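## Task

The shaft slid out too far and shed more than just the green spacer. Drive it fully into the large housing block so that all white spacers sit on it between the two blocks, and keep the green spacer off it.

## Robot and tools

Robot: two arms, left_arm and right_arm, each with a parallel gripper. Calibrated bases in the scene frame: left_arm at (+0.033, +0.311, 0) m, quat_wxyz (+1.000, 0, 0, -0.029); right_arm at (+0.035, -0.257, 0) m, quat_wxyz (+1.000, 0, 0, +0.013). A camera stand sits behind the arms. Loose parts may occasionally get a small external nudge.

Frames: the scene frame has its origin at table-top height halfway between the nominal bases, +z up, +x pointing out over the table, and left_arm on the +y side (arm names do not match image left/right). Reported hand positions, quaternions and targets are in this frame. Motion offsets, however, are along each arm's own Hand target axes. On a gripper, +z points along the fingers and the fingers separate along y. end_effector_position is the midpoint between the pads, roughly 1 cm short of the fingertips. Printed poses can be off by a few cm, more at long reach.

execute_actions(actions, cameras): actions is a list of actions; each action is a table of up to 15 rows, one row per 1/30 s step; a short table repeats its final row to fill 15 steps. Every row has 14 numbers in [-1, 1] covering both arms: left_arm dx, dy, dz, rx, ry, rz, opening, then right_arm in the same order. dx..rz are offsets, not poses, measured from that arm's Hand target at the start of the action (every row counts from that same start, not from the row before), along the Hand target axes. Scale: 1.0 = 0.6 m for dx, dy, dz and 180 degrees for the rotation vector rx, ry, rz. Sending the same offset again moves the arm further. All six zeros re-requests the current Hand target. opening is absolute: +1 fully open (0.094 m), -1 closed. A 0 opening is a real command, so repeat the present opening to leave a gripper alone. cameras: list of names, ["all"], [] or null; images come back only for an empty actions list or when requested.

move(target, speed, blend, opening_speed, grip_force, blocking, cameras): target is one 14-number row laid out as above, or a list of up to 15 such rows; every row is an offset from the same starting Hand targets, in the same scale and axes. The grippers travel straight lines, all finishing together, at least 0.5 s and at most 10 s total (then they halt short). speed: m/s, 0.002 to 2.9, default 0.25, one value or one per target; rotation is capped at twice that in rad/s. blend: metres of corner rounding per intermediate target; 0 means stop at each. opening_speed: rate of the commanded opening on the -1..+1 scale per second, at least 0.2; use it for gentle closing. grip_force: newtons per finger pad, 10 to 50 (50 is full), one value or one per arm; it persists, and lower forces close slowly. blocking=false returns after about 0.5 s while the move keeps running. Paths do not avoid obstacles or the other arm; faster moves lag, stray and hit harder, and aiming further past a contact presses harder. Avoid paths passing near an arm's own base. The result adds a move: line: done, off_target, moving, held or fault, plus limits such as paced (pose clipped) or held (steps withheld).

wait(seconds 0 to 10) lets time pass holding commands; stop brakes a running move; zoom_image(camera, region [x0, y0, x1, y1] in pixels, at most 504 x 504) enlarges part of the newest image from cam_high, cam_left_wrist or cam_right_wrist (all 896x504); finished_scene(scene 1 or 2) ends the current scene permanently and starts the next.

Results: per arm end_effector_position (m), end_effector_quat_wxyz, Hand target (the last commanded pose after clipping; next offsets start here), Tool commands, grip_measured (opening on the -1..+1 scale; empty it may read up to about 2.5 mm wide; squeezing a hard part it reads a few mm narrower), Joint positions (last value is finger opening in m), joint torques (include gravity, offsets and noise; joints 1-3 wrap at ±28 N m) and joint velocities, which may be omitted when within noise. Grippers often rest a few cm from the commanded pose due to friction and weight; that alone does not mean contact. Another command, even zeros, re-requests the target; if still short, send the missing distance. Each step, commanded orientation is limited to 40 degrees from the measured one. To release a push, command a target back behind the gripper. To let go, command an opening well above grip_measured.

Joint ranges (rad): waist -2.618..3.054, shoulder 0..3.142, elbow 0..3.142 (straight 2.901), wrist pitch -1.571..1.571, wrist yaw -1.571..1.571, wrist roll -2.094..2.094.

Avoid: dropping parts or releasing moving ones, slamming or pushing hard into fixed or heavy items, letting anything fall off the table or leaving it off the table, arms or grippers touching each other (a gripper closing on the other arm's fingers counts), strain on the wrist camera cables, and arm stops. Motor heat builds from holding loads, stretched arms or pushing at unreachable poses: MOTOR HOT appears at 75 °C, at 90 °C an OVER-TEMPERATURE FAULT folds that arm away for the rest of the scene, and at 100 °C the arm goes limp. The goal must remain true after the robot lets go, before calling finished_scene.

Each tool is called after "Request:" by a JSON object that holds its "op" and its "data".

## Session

Scene 1 done. On to scene 2.

Request:
{"op": "execute_actions", "data": {"actions": []}}

Scene clock: 0.00 s.
left_arm: end_effector_position=(+0.4392, +0.2650, +0.1069) grip_measured=+1.000 end_effector_quat_wxyz=(+0.576, +0.092, +0.808, -0.082) | right_arm: end_effector_position=(+0.4272, -0.2753, +0.1146) grip_measured=+1.000 end_effector_quat_wxyz=(+0.593, +0.075, +0.801, -0.019)
Joint positions: left_arm=[0.043 1.545 0.426 0.781 0.226 0.052 0.094] | right_arm=[-0.018 1.46 0.353 0.804 0.126 0.101 0.094]
Joint velocities: within noise
Joint torques (N m): no reading
Heat: left arm: 33 °C; right arm: 37 °C.
Hand target: left_arm +0.4417, +0.2648, +0.1138; +0.584, +0.093, +0.802, -0.081 | right_arm +0.4278, -0.2755, +0.1161; +0.594, +0.075, +0.801, -0.019
Tool commands: left_gripper/opening=+1.0 right_gripper/opening=+1.0

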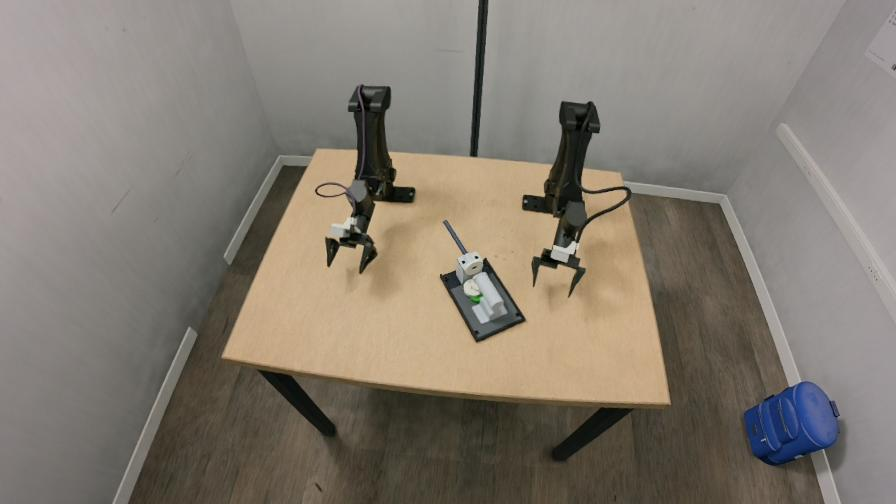

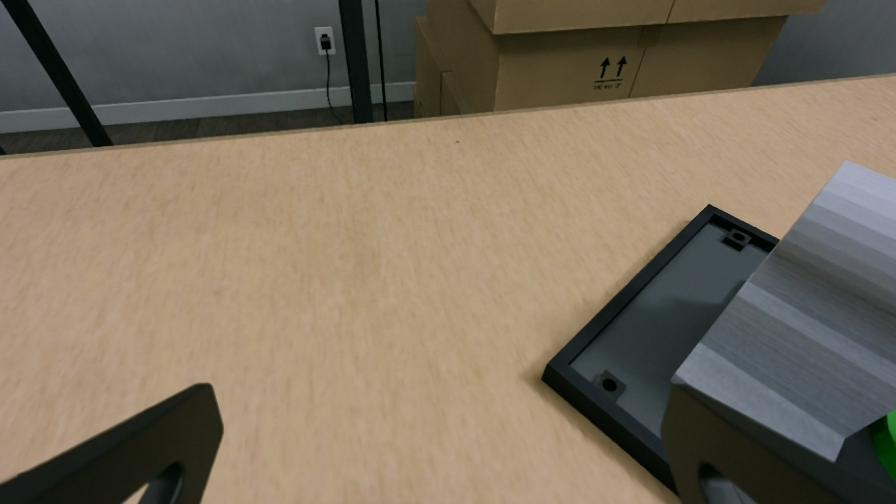

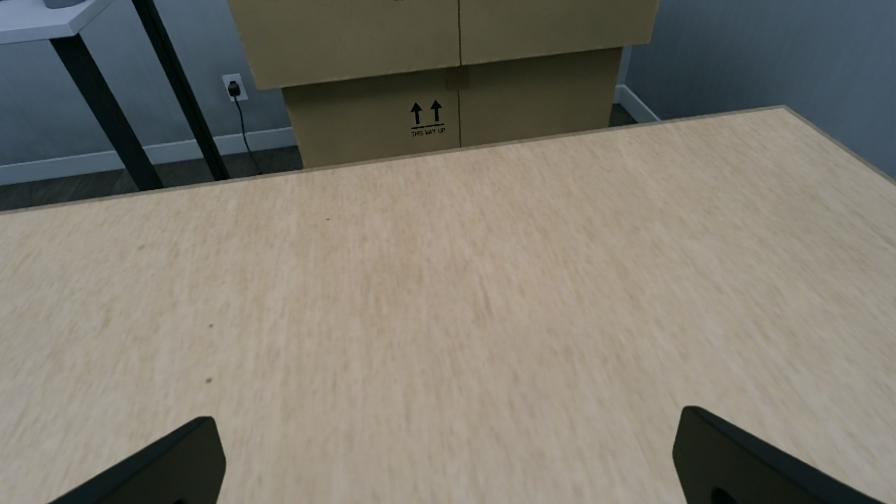

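Request:
{"op": "zoom_image", "data": {"camera": "cam_high", "region": [430, 210, 540, 350]}}

Request:
{"op": "zoom_image", "data": {"camera": "cam_high", "region": [450, 245, 510, 315]}}

Request:
{"op": "zoom_image", "data": {"camera": "cam_left_wrist", "region": [540, 150, 896, 504]}}

Scaled by 3.600 from the camera's 896x504 image, which has a finer 1280x720 frame.

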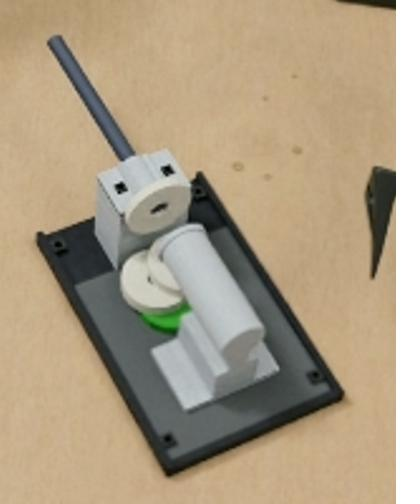

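Scaled by 7.200 from the camera's 896x504 image, which has a finer 1280x720 frame.

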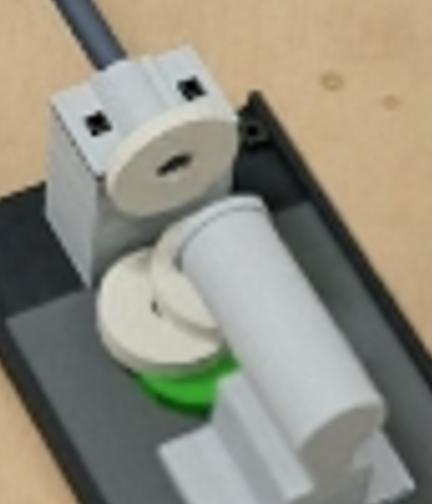

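Scaled by 1.416 from the camera's 896x504 image, which has a finer 1280x720 frame.

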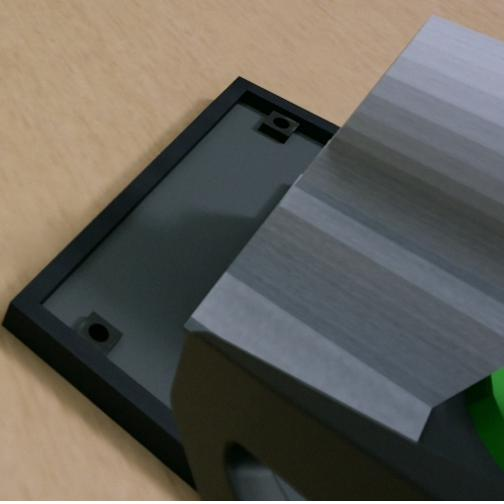

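Request:
{"op": "move", "data": {"target": [[-0.159, -0.0035, -0.0507, 0, 0, 0, 0.5, 0, 0, 0, 0, 0, 0, 1], [-0.1545, -0.3095, -0.0545, 0.2109, 0.2397, 0.1888, 0.5, 0, 0, 0, 0, 0, 0, 1]], "speed": [0.2, 0.2], "blend": [0.05, 0], "cameras": ["cam_high", "cam_left_wrist"]}}

Scene clock: 83.70 s.
left_arm: end_effector_position=(+0.3908, +0.0909, +0.2099) grip_measured=+0.502 end_effector_quat_wxyz=(+0.190, +0.509, +0.830, -0.122) | right_arm: end_effector_position=(+0.4272, -0.2753, +0.1146) grip_measured=+1.000 end_effector_quat_wxyz=(+0.593, +0.075, +0.801, -0.019)
Joint positions: left_arm=[-0.375 1.825 1.839 -1.222 0.282 0.614 0.071] | right_arm=[-0.018 1.46 0.353 0.804 0.126 0.101 0.094]
Joint torques (N m): left_arm=[-0.2 -8.38 9.77 0.65 0.18 0.09] | right_arm=[-0.02 -3.79 5.39 1.71 0.04 -0.04]
Heat: left arm: 38 °C; right arm: 37 °C.
Hand target: left_arm +0.3941, +0.0876, +0.2162; +0.196, +0.514, +0.826, -0.122 | right_arm +0.4278, -0.2755, +0.1161; +0.594, +0.075, +0.801, -0.019
Off the commanded pose: left_arm 0.008 m, 1 deg | right_arm 0.002 m, 0 deg.
move: done
Images, in order (width x height): cam_high 896x504, cam_left_wrist 896x504.

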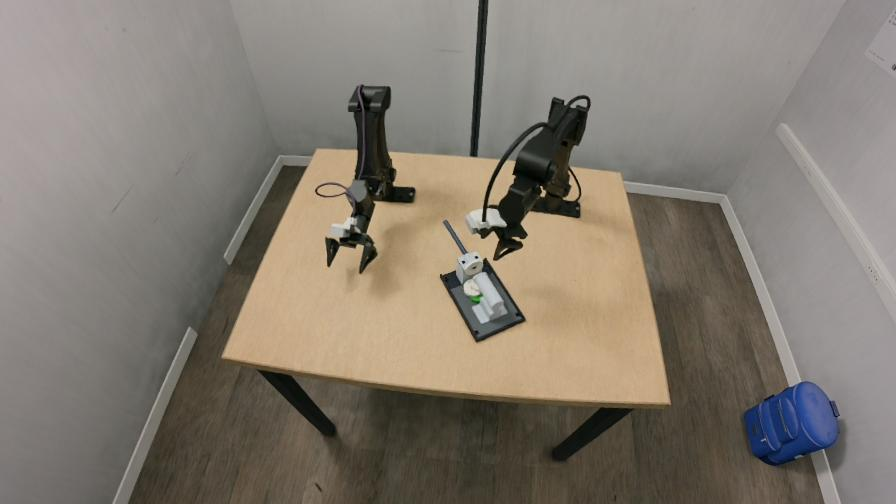

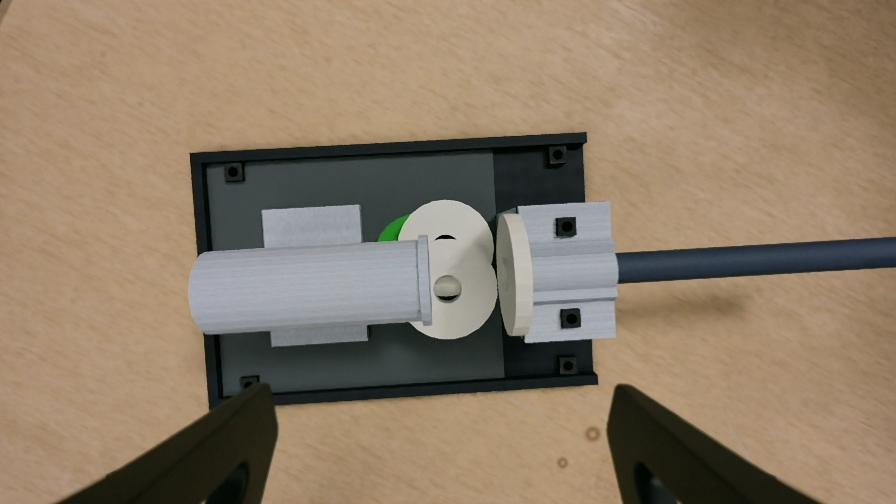

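Request:
{"op": "zoom_image", "data": {"camera": "cam_left_wrist", "region": [360, 180, 640, 380]}}

Scaled by 1.800 from the camera's 896x504 image, which has a finer 1280x720 frame.

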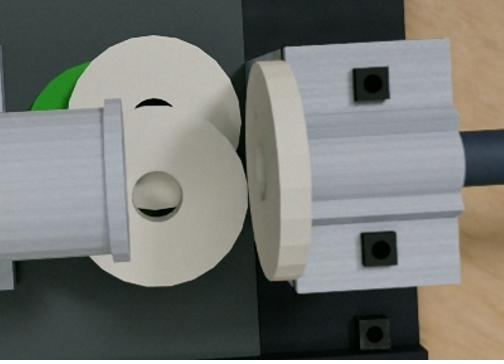

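Request:
{"op": "zoom_image", "data": {"camera": "cam_left_wrist", "region": [400, 190, 540, 350]}}

Scaled by 3.150 from the camera's 896x504 image, which has a finer 1280x720 frame.

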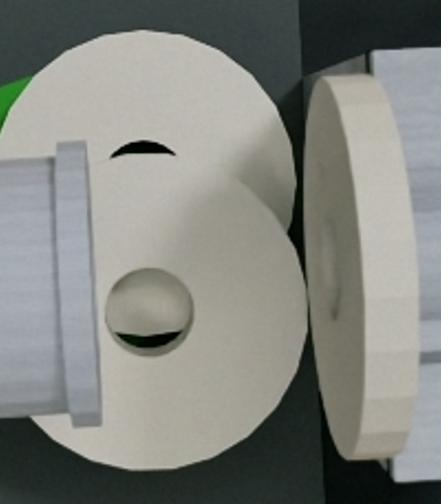

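Request:
{"op": "move", "data": {"target": [0.0745, -0.021, 0.0243, 0.0056, -0.0234, -0.5205, 0.5, 0, 0, 0, 0, 0, 0, 1], "speed": 0.25, "cameras": ["cam_left_wrist"]}}

Request:
{"op": "zoom_image", "data": {"camera": "cam_left_wrist", "region": [300, 120, 660, 400]}}

Scene clock: 160.50 s.
left_arm: end_effector_position=(+0.3687, +0.1089, +0.1761) grip_measured=+0.502 end_effector_quat_wxyz=(+0.055, -0.251, +0.935, -0.243) | right_arm: end_effector_position=(+0.4272, -0.2753, +0.1146) grip_measured=+1.000 end_effector_quat_wxyz=(+0.593, +0.075, +0.801, -0.019)
Joint positions: left_arm=[-0.346 1.649 1.476 -0.993 0.308 -0.993 0.071] | right_arm=[-0.018 1.46 0.353 0.804 0.126 0.101 0.094]
Joint torques (N m): left_arm=[0.4 -10.86 5.7 0.92 0.12 -0.07] | right_arm=[-0.02 -3.78 5.37 1.71 0.04 -0.05]
Heat: left arm: 37 °C; right arm: 36 °C.
Hand target: left_arm +0.3680, +0.1121, +0.1829; +0.068, -0.254, +0.932, -0.250 | right_arm +0.4278, -0.2755, +0.1161; +0.594, +0.075, +0.801, -0.019
Off the commanded pose: left_arm 0.008 m, 2 deg | right_arm 0.002 m, 0 deg.
move: done
Images, in order (width x height): cam_left_wrist 896x504.

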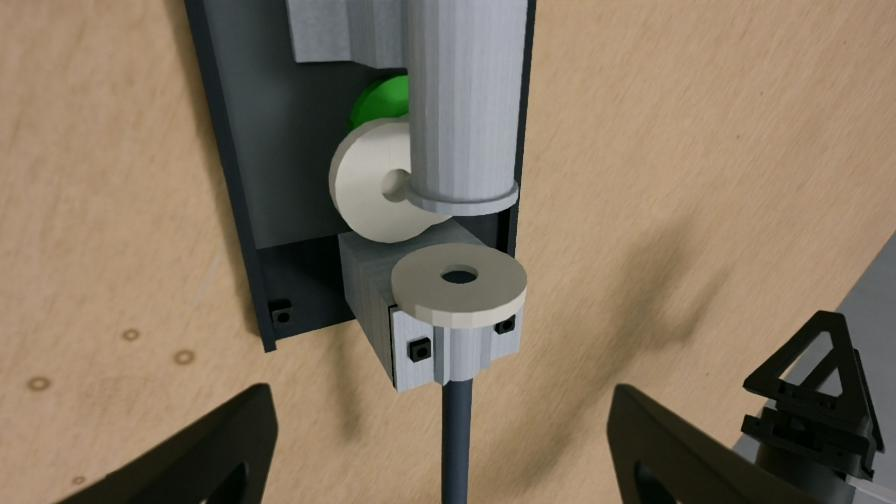

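Scaled by 1.400 from the camera's 896x504 image, which has a finer 1280x720 frame.

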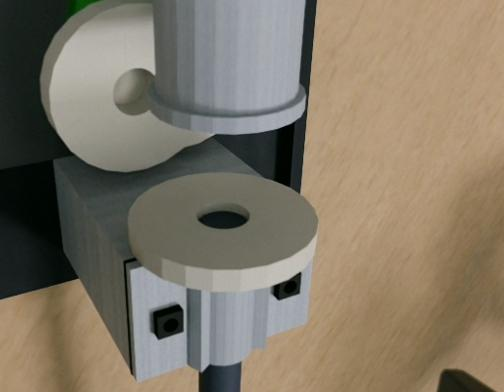

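Request:
{"op": "zoom_image", "data": {"camera": "cam_left_wrist", "region": [380, 230, 540, 350]}}

Request:
{"op": "zoom_image", "data": {"camera": "cam_left_wrist", "region": [320, 70, 480, 250]}}

Scaled by 3.150 from the camera's 896x504 image, which has a finer 1280x720 frame.

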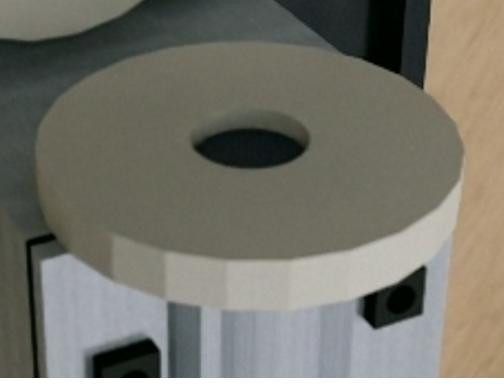

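Scaled by 2.800 from the camera's 896x504 image, which has a finer 1280x720 frame.

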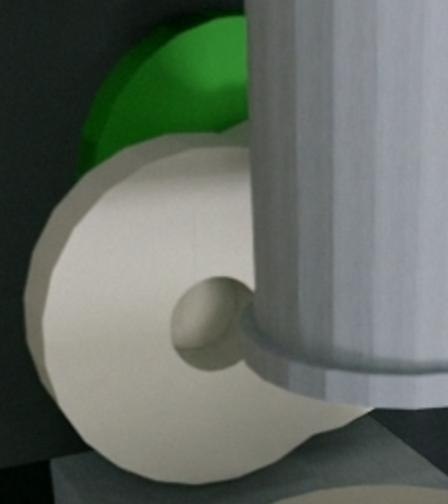

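Request:
{"op": "move", "data": {"target": [0, 0, 0, 0, 0, 0, 0.5, -0.0078, 0.3865, -0.3733, -0.1335, 0.3923, -0.2129, 0], "speed": 0.2, "cameras": ["cam_high", "cam_right_wrist"]}}

Scene clock: 483.50 s.
left_arm: end_effector_position=(+0.3687, +0.1089, +0.1761) grip_measured=+0.502 end_effector_quat_wxyz=(+0.055, -0.252, +0.935, -0.243) | right_arm: end_effector_position=(+0.2504, -0.0238, +0.1963) grip_measured=+0.003 end_effector_quat_wxyz=(+0.021, -0.294, +0.956, +0.007)
Joint positions: left_arm=[-0.346 1.649 1.476 -0.993 0.308 -0.994 0.071] | right_arm=[0.801 1.737 1.769 -1.56 0.01 0.23 0.047]
Joint torques (N m): left_arm=[0.39 -10.85 5.7 0.92 0.11 -0.08] | right_arm=[0.28 -5.22 7.8 0.21 -0.11 0.04]
Heat: left arm: 43 °C; right arm: 37 °C.
Hand target: left_arm +0.3680, +0.1121, +0.1829; +0.068, -0.254, +0.932, -0.250 | right_arm +0.2499, -0.0201, +0.2001; +0.000, -0.292, +0.956, +0.000
Off the commanded pose: left_arm 0.008 m, 2 deg | right_arm 0.005 m, 3 deg.
joint sent to its limit (right arm) — joint 4 (wrist pitch), lower limit. The joint targets still meet the commanded pose.
move: off_target (right_arm)
Images, in order (width x height): cam_high 896x504, cam_right_wrist 896x504.

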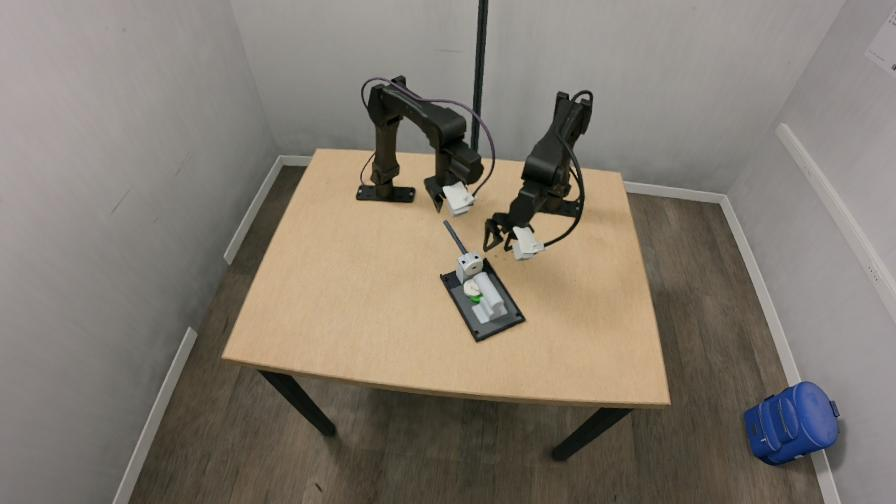

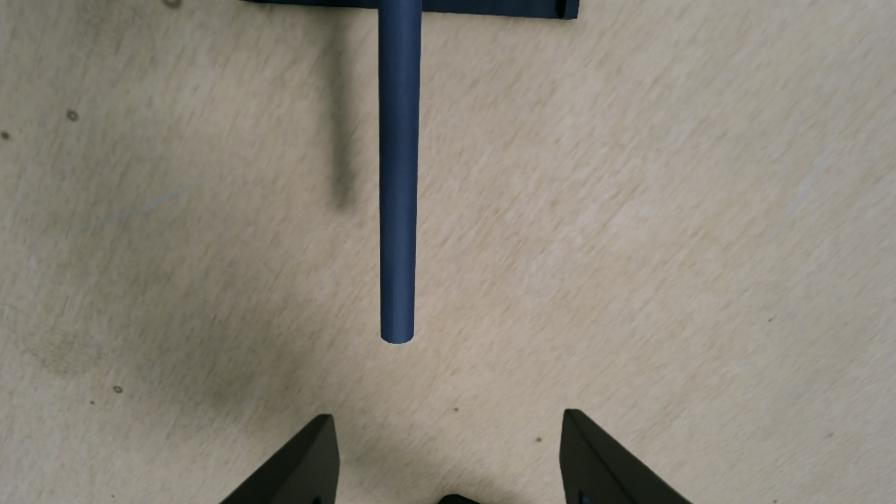

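Request:
{"op": "move", "data": {"target": [0, 0, 0, 0, 0, 0, 0.5, 0.031, 0.031, 0.095, 0, 0, 0.016, -0.2], "speed": 0.15, "cameras": ["cam_high", "cam_right_wrist"]}}

Scene clock: 512.50 s.
left_arm: end_effector_position=(+0.3687, +0.1089, +0.1761) grip_measured=+0.502 end_effector_quat_wxyz=(+0.055, -0.252, +0.935, -0.243) | right_arm: end_effector_position=(+0.2257, -0.0167, +0.1400) grip_measured=-0.197 end_effector_quat_wxyz=(-0.011, -0.271, +0.962, -0.011)
Joint positions: left_arm=[-0.346 1.649 1.476 -0.993 0.308 -0.994 0.071] | right_arm=[0.873 1.732 1.537 -1.406 0.004 0.35 0.038]
Joint torques (N m): left_arm=[0.4 -10.86 5.7 0.92 0.12 -0.07] | right_arm=[0.36 -8.14 4.07 0.41 -0.05 0.07]
Heat: left arm: 43 °C; right arm: 36 °C.
Hand target: left_arm +0.3680, +0.1121, +0.1829; +0.068, -0.254, +0.932, -0.250 | right_arm +0.2239, -0.0150, +0.1431; +0.000, -0.268, +0.963, +0.000
Off the commanded pose: left_arm 0.008 m, 2 deg | right_arm 0.004 m, 2 deg.
move: done
Images, in order (width x height): cam_high 896x504, cam_right_wrist 896x504.

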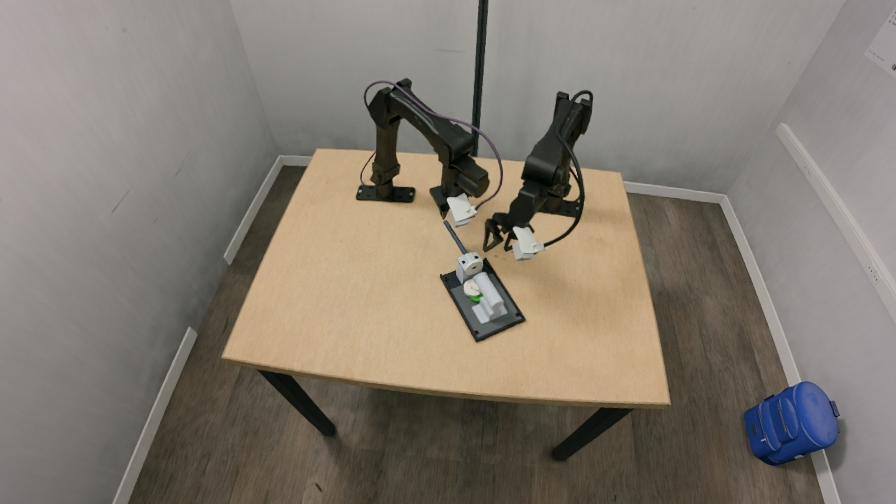

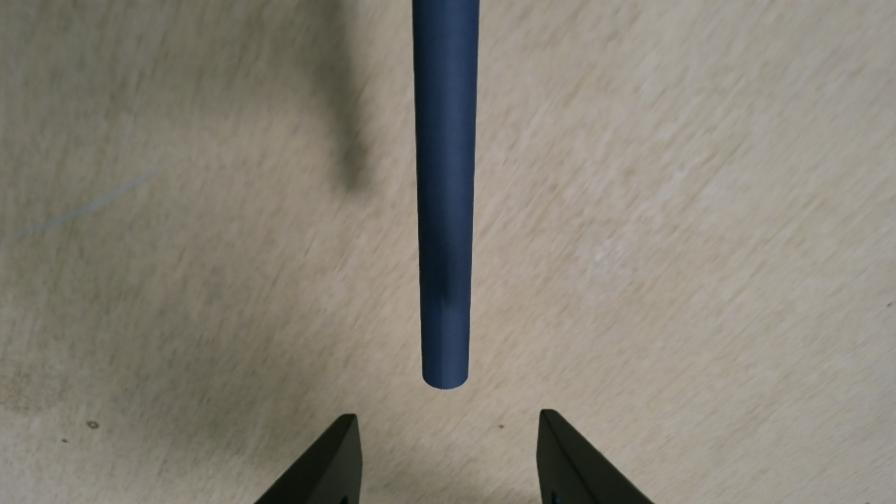

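Request:
{"op": "move", "data": {"target": [[0, 0, 0, 0, 0, 0, 0.5, -0.005, 0, 0.0617, 0, 0, 0, -0.2], [0, 0, 0, 0, 0, 0, 0.5, -0.005, 0, 0.0617, 0, 0, 0, -0.85]], "speed": 0.1, "grip_force": [30, 25], "cameras": ["cam_right_wrist"]}}

Scene clock: 522.73 s.
left_arm: end_effector_position=(+0.3687, +0.1089, +0.1761) grip_measured=+0.502 end_effector_quat_wxyz=(+0.055, -0.252, +0.935, -0.243) | right_arm: end_effector_position=(+0.2273, -0.0147, +0.1074) grip_measured=-0.847 end_effector_quat_wxyz=(-0.005, -0.271, +0.963, -0.006)
Joint positions: left_arm=[-0.346 1.649 1.476 -0.993 0.308 -0.994 0.071] | right_arm=[0.873 1.729 1.404 -1.261 0.004 0.35 0.007]
Joint torques (N m): left_arm=[0.39 -10.85 5.7 0.92 0.12 -0.07] | right_arm=[0.13 -6.91 4.12 0.46 -0.05 0.04]
Heat: left arm: 43 °C; right arm: 35 °C.
Hand target: left_arm +0.3680, +0.1121, +0.1829; +0.068, -0.254, +0.932, -0.250 | right_arm +0.2265, -0.0135, +0.1061; +0.000, -0.268, +0.963, +0.000
Off the commanded pose: left_arm 0.008 m, 2 deg | right_arm 0.002 m, 1 deg.
grip_force (N): 30, 25
move: done
Images, in order (width x height): cam_right_wrist 896x504.

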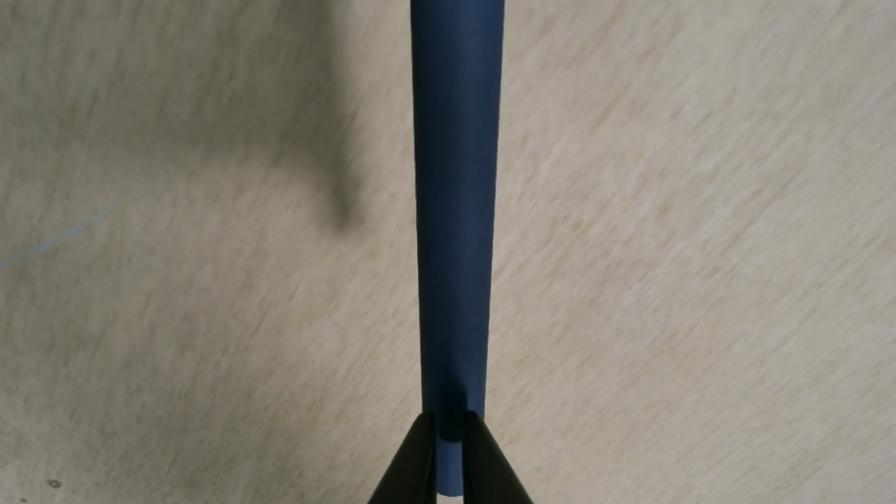

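Request:
{"op": "move", "data": {"target": [[0, 0, 0, 0, 0, 0, 0.5, 0, 0, 0, 0, 0, 0, -0.3], [0, 0, 0, 0, 0, 0, 0.5, 0, 0, 0.0167, 0, 0, 0, -0.3], [0, 0, 0, 0, 0, 0, 0.5, 0, 0, 0.0167, 0, 0, 0, -0.85]], "speed": 0.1, "cameras": ["cam_right_wrist"]}}

Scene clock: 534.00 s.
left_arm: end_effector_position=(+0.3687, +0.1089, +0.1761) grip_measured=+0.502 end_effector_quat_wxyz=(+0.055, -0.252, +0.935, -0.243) | right_arm: end_effector_position=(+0.2274, -0.0146, +0.0986) grip_measured=-0.696 end_effector_quat_wxyz=(-0.003, -0.271, +0.963, -0.005)
Joint positions: left_arm=[-0.346 1.649 1.476 -0.993 0.308 -0.994 0.071] | right_arm=[0.873 1.729 1.369 -1.221 0.004 0.35 0.014]
Joint torques (N m): left_arm=[0.4 -10.85 5.7 0.92 0.12 -0.07] | right_arm=[0.12 -6.58 4.1 0.47 -0.05 0.04]
Heat: left arm: 43 °C; right arm: 35 °C.
Hand target: left_arm +0.3680, +0.1121, +0.1829; +0.068, -0.254, +0.932, -0.250 | right_arm +0.2265, -0.0135, +0.0960; +0.000, -0.268, +0.963, +0.000
Off the commanded pose: left_arm 0.008 m, 2 deg | right_arm 0.003 m, 1 deg.
grip_force (N): 30, 25
move: done
Images, in order (width x height): cam_right_wrist 896x504.

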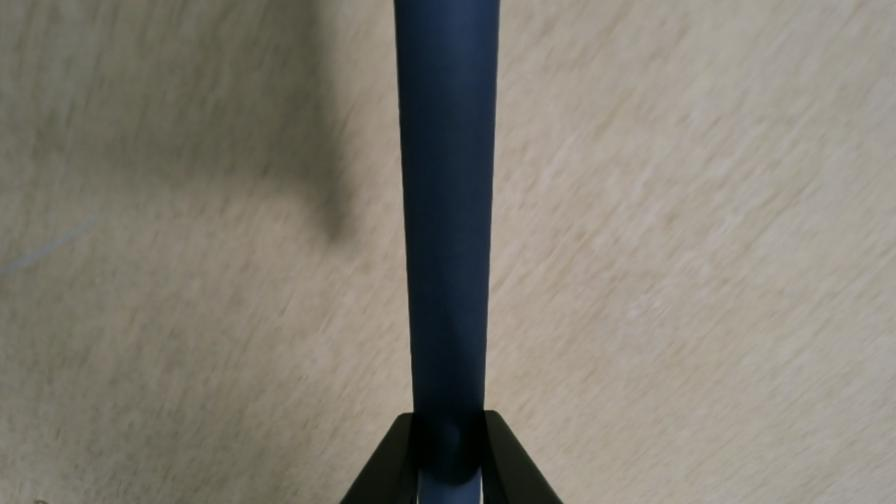

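Request:
{"op": "move", "data": {"target": [0.0043, -0.0013, 0.0588, 0, 0, 0, -0.4, 0, 0, 0, 0, 0, 0, -0.85], "speed": 0.1, "cameras": ["cam_high", "cam_left_wrist"]}}

Request:
{"op": "zoom_image", "data": {"camera": "cam_high", "region": [450, 235, 510, 295]}}

Scene clock: 556.87 s.
left_arm: end_effector_position=(+0.3751, +0.0951, +0.1606) grip_measured=-0.398 end_effector_quat_wxyz=(+0.070, -0.251, +0.931, -0.255) | right_arm: end_effector_position=(+0.2274, -0.0146, +0.0986) grip_measured=-0.698 end_effector_quat_wxyz=(-0.003, -0.271, +0.963, -0.005)
Joint positions: left_arm=[-0.377 1.654 1.403 -0.865 0.294 -1.031 0.028] | right_arm=[0.873 1.729 1.369 -1.221 0.004 0.35 0.014]
Joint torques (N m): left_arm=[-0.31 -7.36 5.86 0.99 0.08 -0.07] | right_arm=[0.13 -6.58 4.11 0.47 -0.05 0.05]
Heat: left arm: 43 °C; right arm: 35 °C.
Hand target: left_arm +0.3750, +0.0949, +0.1529; +0.068, -0.254, +0.932, -0.250 | right_arm +0.2265, -0.0135, +0.0960; +0.000, -0.268, +0.963, +0.000
Off the commanded pose: left_arm 0.008 m, 1 deg | right_arm 0.003 m, 1 deg.
grip_force (N): 30, 25
move: done
Images, in order (width x height): cam_high 896x504, cam_left_wrist 896x504.

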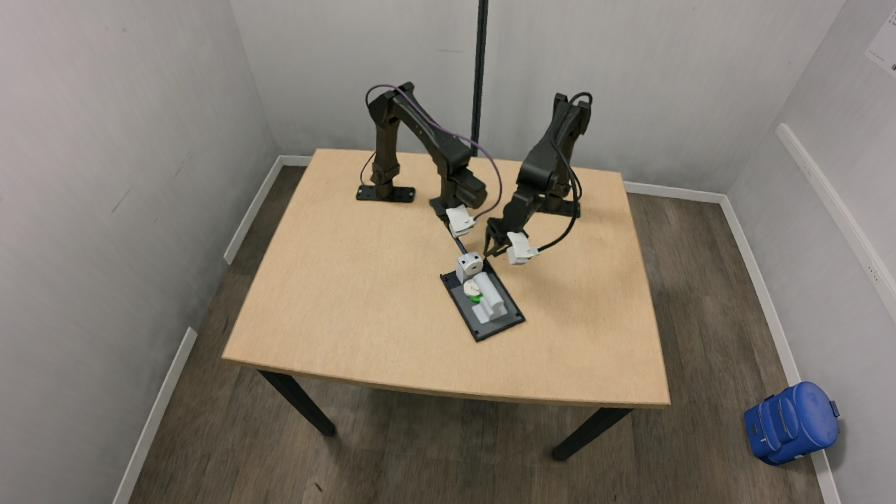

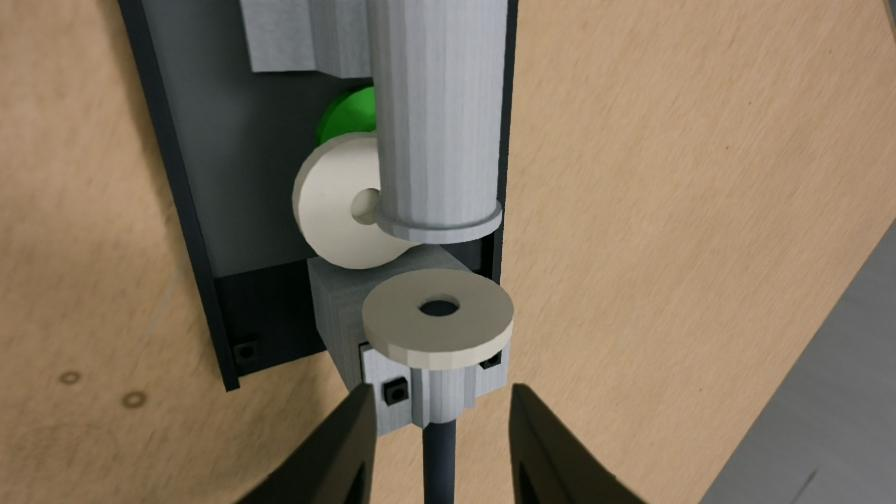

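Scaled by 8.400 from the camera's 896x504 image, which has a finer 1280x720 frame.

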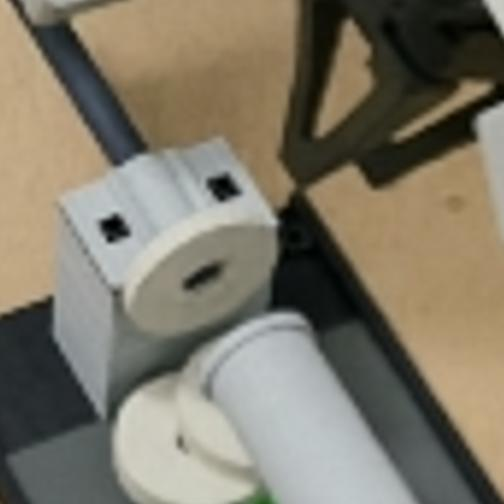

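Request:
{"op": "move", "data": {"target": [0, 0.006, 0.112, 0, 0, 0, -0.4, 0, 0, 0, 0, 0, 0, -0.85], "speed": 0.08, "cameras": ["cam_high", "cam_left_wrist"]}}

Request:
{"op": "zoom_image", "data": {"camera": "cam_high", "region": [450, 235, 510, 295]}}

Scene clock: 578.33 s.
left_arm: end_effector_position=(+0.3916, +0.0691, +0.0998) grip_measured=-0.398 end_effector_quat_wxyz=(+0.068, -0.252, +0.931, -0.255) | right_arm: end_effector_position=(+0.2274, -0.0146, +0.0986) grip_measured=-0.698 end_effector_quat_wxyz=(-0.003, -0.271, +0.963, -0.005)
Joint positions: left_arm=[-0.424 1.781 1.306 -0.632 0.274 -1.077 0.028] | right_arm=[0.873 1.729 1.369 -1.221 0.004 0.35 0.014]
Joint torques (N m): left_arm=[-0.47 -8.57 5.83 1.01 0.06 -0.09] | right_arm=[0.1 -6.57 4.11 0.47 -0.05 0.04]
Heat: left arm: 40 °C; right arm: 34 °C.
Hand target: left_arm +0.3906, +0.0686, +0.0930; +0.068, -0.253, +0.932, -0.250 | right_arm +0.2265, -0.0135, +0.0960; +0.000, -0.268, +0.963, +0.000
Off the commanded pose: left_arm 0.007 m, 1 deg | right_arm 0.003 m, 1 deg.
grip_force (N): 30, 25
move: done
Images, in order (width x height): cam_high 896x504, cam_left_wrist 896x504.

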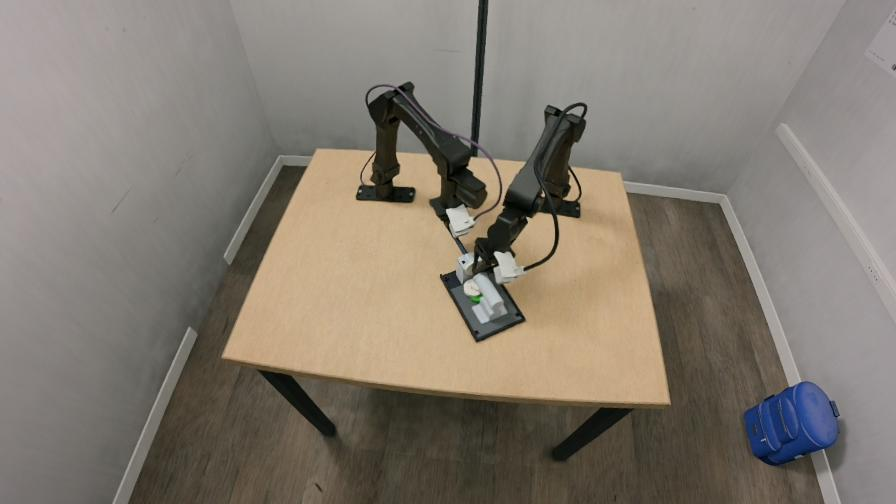

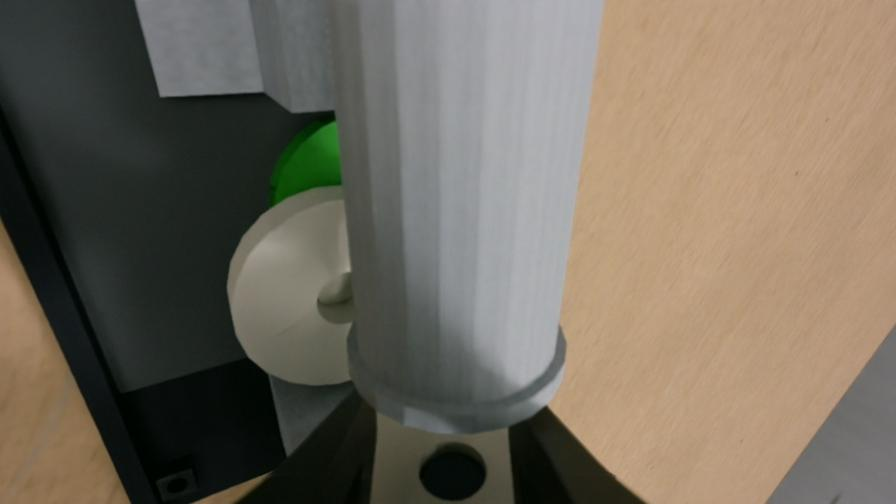

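Scaled by 8.400 from the camera's 896x504 image, which has a finer 1280x720 frame.

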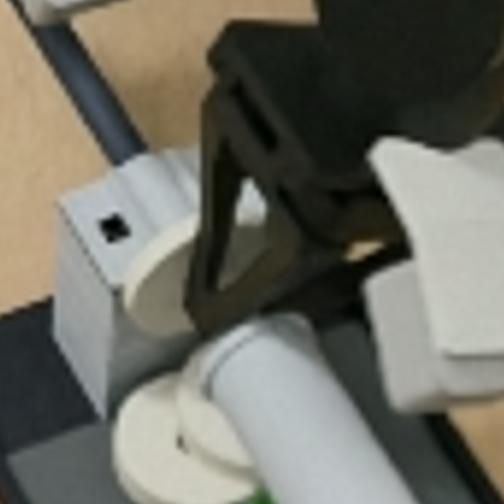

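Request:
{"op": "execute_actions", "data": {"actions": []}}

Scene clock: 613.63 s.
left_arm: end_effector_position=(+0.3917, +0.0691, +0.0998) grip_measured=-0.398 end_effector_quat_wxyz=(+0.068, -0.252, +0.931, -0.255) | right_arm: end_effector_position=(+0.2274, -0.0146, +0.0986) grip_measured=-0.698 end_effector_quat_wxyz=(-0.003, -0.271, +0.963, -0.005)
Joint positions: left_arm=[-0.424 1.781 1.306 -0.631 0.274 -1.077 0.028] | right_arm=[0.873 1.729 1.369 -1.221 0.004 0.35 0.014]
Joint velocities: within noise
Joint torques (N m): left_arm=[-0.47 -8.57 5.85 1.01 0.06 -0.07] | right_arm=[0.13 -6.6 4.11 0.47 -0.06 0.04]
Heat: left arm: 36 °C; right arm: 34 °C.
Hand target: left_arm +0.3906, +0.0686, +0.0930; +0.068, -0.254, +0.932, -0.250 | right_arm +0.2265, -0.0135, +0.0960; +0.000, -0.268, +0.963, +0.000
Tool commands: left_gripper/opening=-0.4 right_gripper/opening=-0.85
Off the commanded pose: left_arm 0.007 m, 1 deg | right_arm 0.003 m, 1 deg.
grip_force (N): 30, 25

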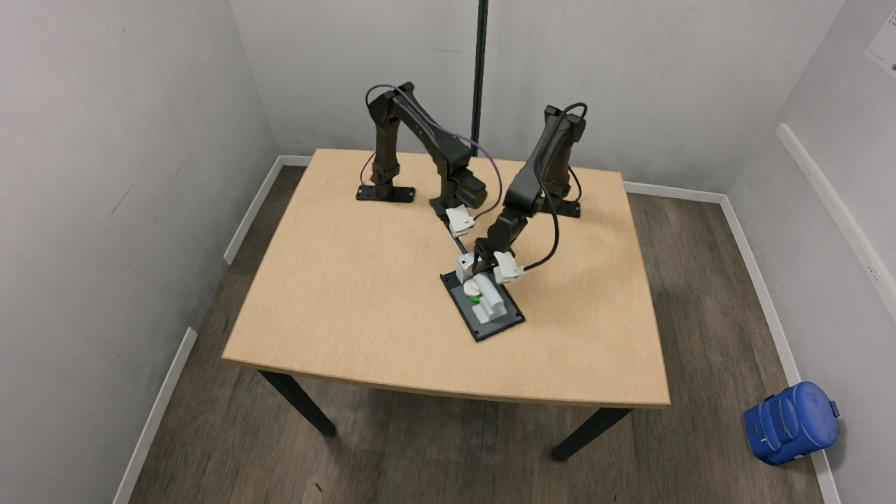

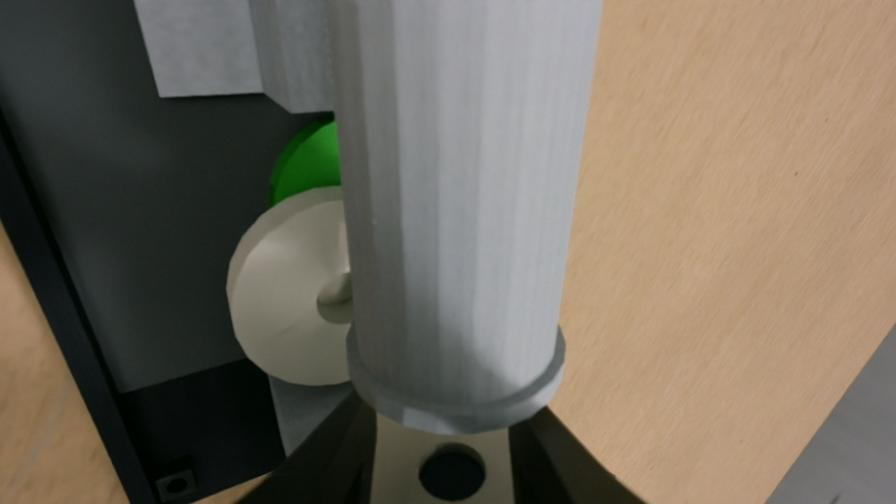

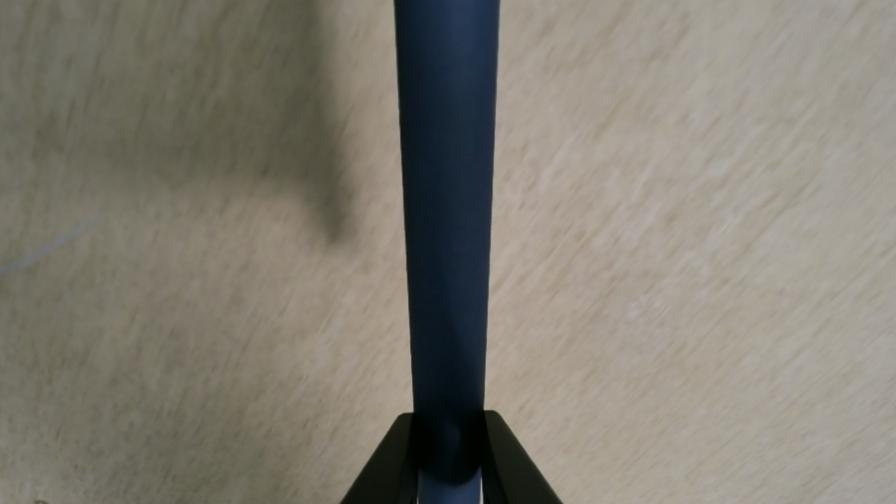

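Request:
{"op": "move", "data": {"target": [0.015,0,0,0,0,0,-0.4,0,0,0,0,0,0,-0.85], "speed": 0.04, "cameras": ["cam_left_wrist"]}}

Scene clock: 621.00 s.
left_arm: end_effector_position=(+0.3889, +0.0671, +0.0945) grip_measured=-0.398 end_effector_quat_wxyz=(+0.071, -0.257, +0.931, -0.249) | right_arm: end_effector_position=(+0.2274, -0.0146, +0.0986) grip_measured=-0.698 end_effector_quat_wxyz=(-0.003, -0.271, +0.963, -0.005)
Joint positions: left_arm=[-0.44 1.781 1.288 -0.614 0.253 -1.096 0.028] | right_arm=[0.873 1.729 1.369 -1.221 0.004 0.35 0.014]
Joint torques (N m): left_arm=[-1.01 -10.09 5.42 0.95 0.13 -0.07] | right_arm=[0.13 -6.57 4.12 0.47 -0.05 0.04]
Heat: left arm: 36 °C; right arm: 34 °C.
Hand target: left_arm +0.3828, +0.0641, +0.0929; +0.068, -0.254, +0.932, -0.250 | right_arm +0.2265, -0.0135, +0.0960; +0.000, -0.268, +0.963, +0.000
Off the commanded pose: left_arm 0.007 m, 1 deg | right_arm 0.003 m, 1 deg.
grip_force (N): 30, 25
move: done
Images, in order (width x height): cam_left_wrist 896x504.

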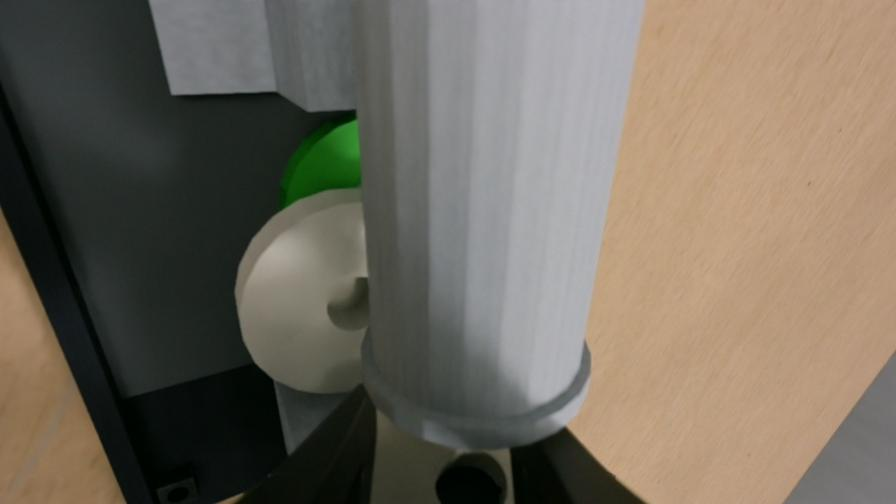

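Request:
{"op": "zoom_image", "data": {"camera": "cam_left_wrist", "region": [340, 380, 620, 504]}}

Request:
{"op": "zoom_image", "data": {"camera": "cam_high", "region": [440, 235, 530, 310]}}

Scaled by 1.800 from the camera's 896x504 image, which has a finer 1280x720 frame.

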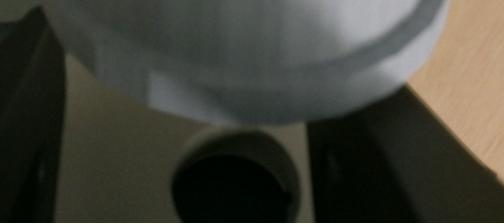

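This scene's latest camera images include none from cam_high. They are from: cam_left_wrist. cam_high's image comes with the result of a call that names it in "cameras".

Request:
{"op": "move", "data": {"target": [0.010,0,0,0,0,0,-0.4,0,0,0,0,0,0,-0.85], "speed": 0.04, "cameras": ["cam_left_wrist"]}}

Scene clock: 630.63 s.
left_arm: end_effector_position=(+0.3894, +0.0670, +0.0922) grip_measured=-0.398 end_effector_quat_wxyz=(+0.077, -0.260, +0.931, -0.245) | right_arm: end_effector_position=(+0.2274, -0.0146, +0.0986) grip_measured=-0.698 end_effector_quat_wxyz=(-0.003, -0.270, +0.963, -0.005)
Joint positions: left_arm=[-0.447 1.781 1.279 -0.601 0.234 -1.107 0.028] | right_arm=[0.873 1.729 1.369 -1.221 0.004 0.351 0.014]
Joint torques (N m): left_arm=[-1.61 -11.12 5.01 0.9 0.27 -0.12] | right_arm=[0.13 -6.57 4.1 0.47 -0.05 0.04]
Heat: left arm: 36 °C; right arm: 34 °C.
Hand target: left_arm +0.3776, +0.0610, +0.0929; +0.068, -0.253, +0.932, -0.250 | right_arm +0.2265, -0.0135, +0.0960; +0.000, -0.268, +0.964, +0.000
Off the commanded pose: left_arm 0.013 m, 1 deg | right_arm 0.003 m, 1 deg.
grip_force (N): 30, 25
move: off_target (left_arm)
Images, in order (width x height): cam_left_wrist 896x504.

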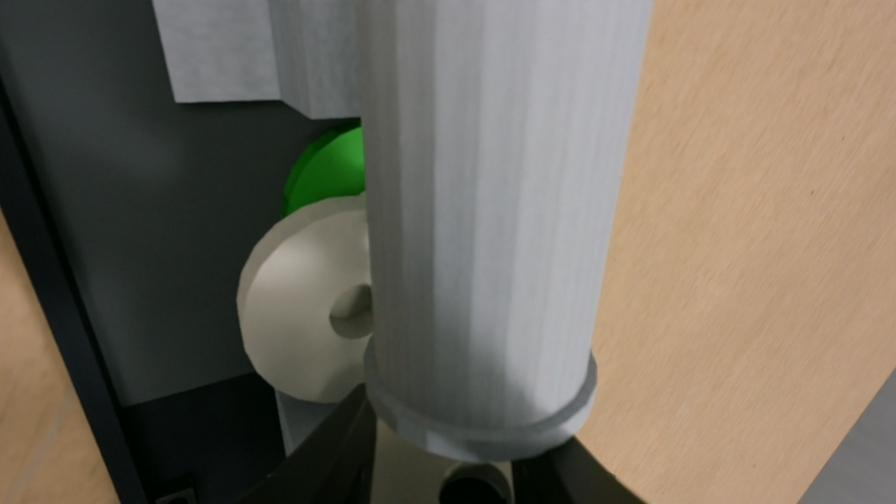

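Request:
{"op": "move", "data": {"target": [0,0,0,0,0,0,-0.4,-0.0133,0,0,0,0,0,-0.85], "speed": 0.03, "cameras": ["cam_left_wrist"]}}

Request:
{"op": "zoom_image", "data": {"camera": "cam_left_wrist", "region": [340, 380, 620, 504]}}

Scene clock: 640.73 s.
left_arm: end_effector_position=(+0.3894, +0.0670, +0.0922) grip_measured=-0.398 end_effector_quat_wxyz=(+0.077, -0.260, +0.931, -0.245) | right_arm: end_effector_position=(+0.2274, -0.0146, +0.0985) grip_measured=-0.698 end_effector_quat_wxyz=(-0.003, -0.270, +0.963, -0.005)
Joint positions: left_arm=[-0.447 1.781 1.279 -0.601 0.234 -1.107 0.028] | right_arm=[0.873 1.729 1.369 -1.221 0.004 0.351 0.014]
Joint torques (N m): left_arm=[-1.61 -11.14 5.01 0.9 0.27 -0.11] | right_arm=[-0.57 -4.77 6.6 0.43 -0.05 -0.06]
Heat: left arm: 36 °C; right arm: 34 °C.
Hand target: left_arm +0.3776, +0.0610, +0.0930; +0.068, -0.253, +0.932, -0.250 | right_arm +0.2333, -0.0094, +0.0961; +0.000, -0.268, +0.964, +0.000
Off the commanded pose: left_arm 0.013 m, 1 deg | right_arm 0.008 m, 1 deg.
grip_force (N): 30, 25
move: off_target (left_arm)
Images, in order (width x height): cam_left_wrist 896x504.

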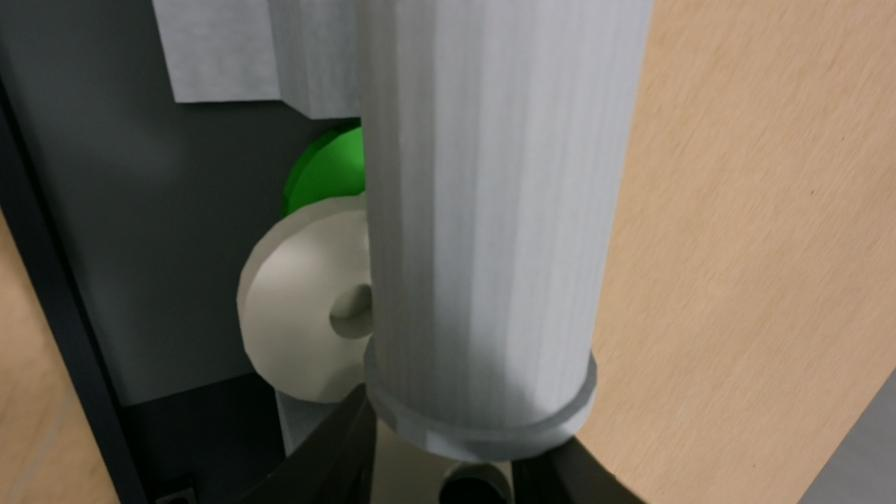

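Scaled by 1.800 from the camera's 896x504 image, which has a finer 1280x720 frame.

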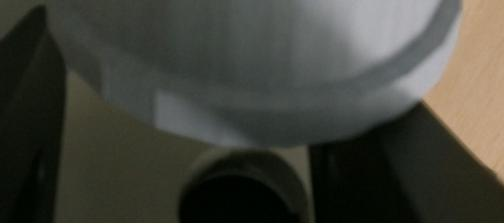

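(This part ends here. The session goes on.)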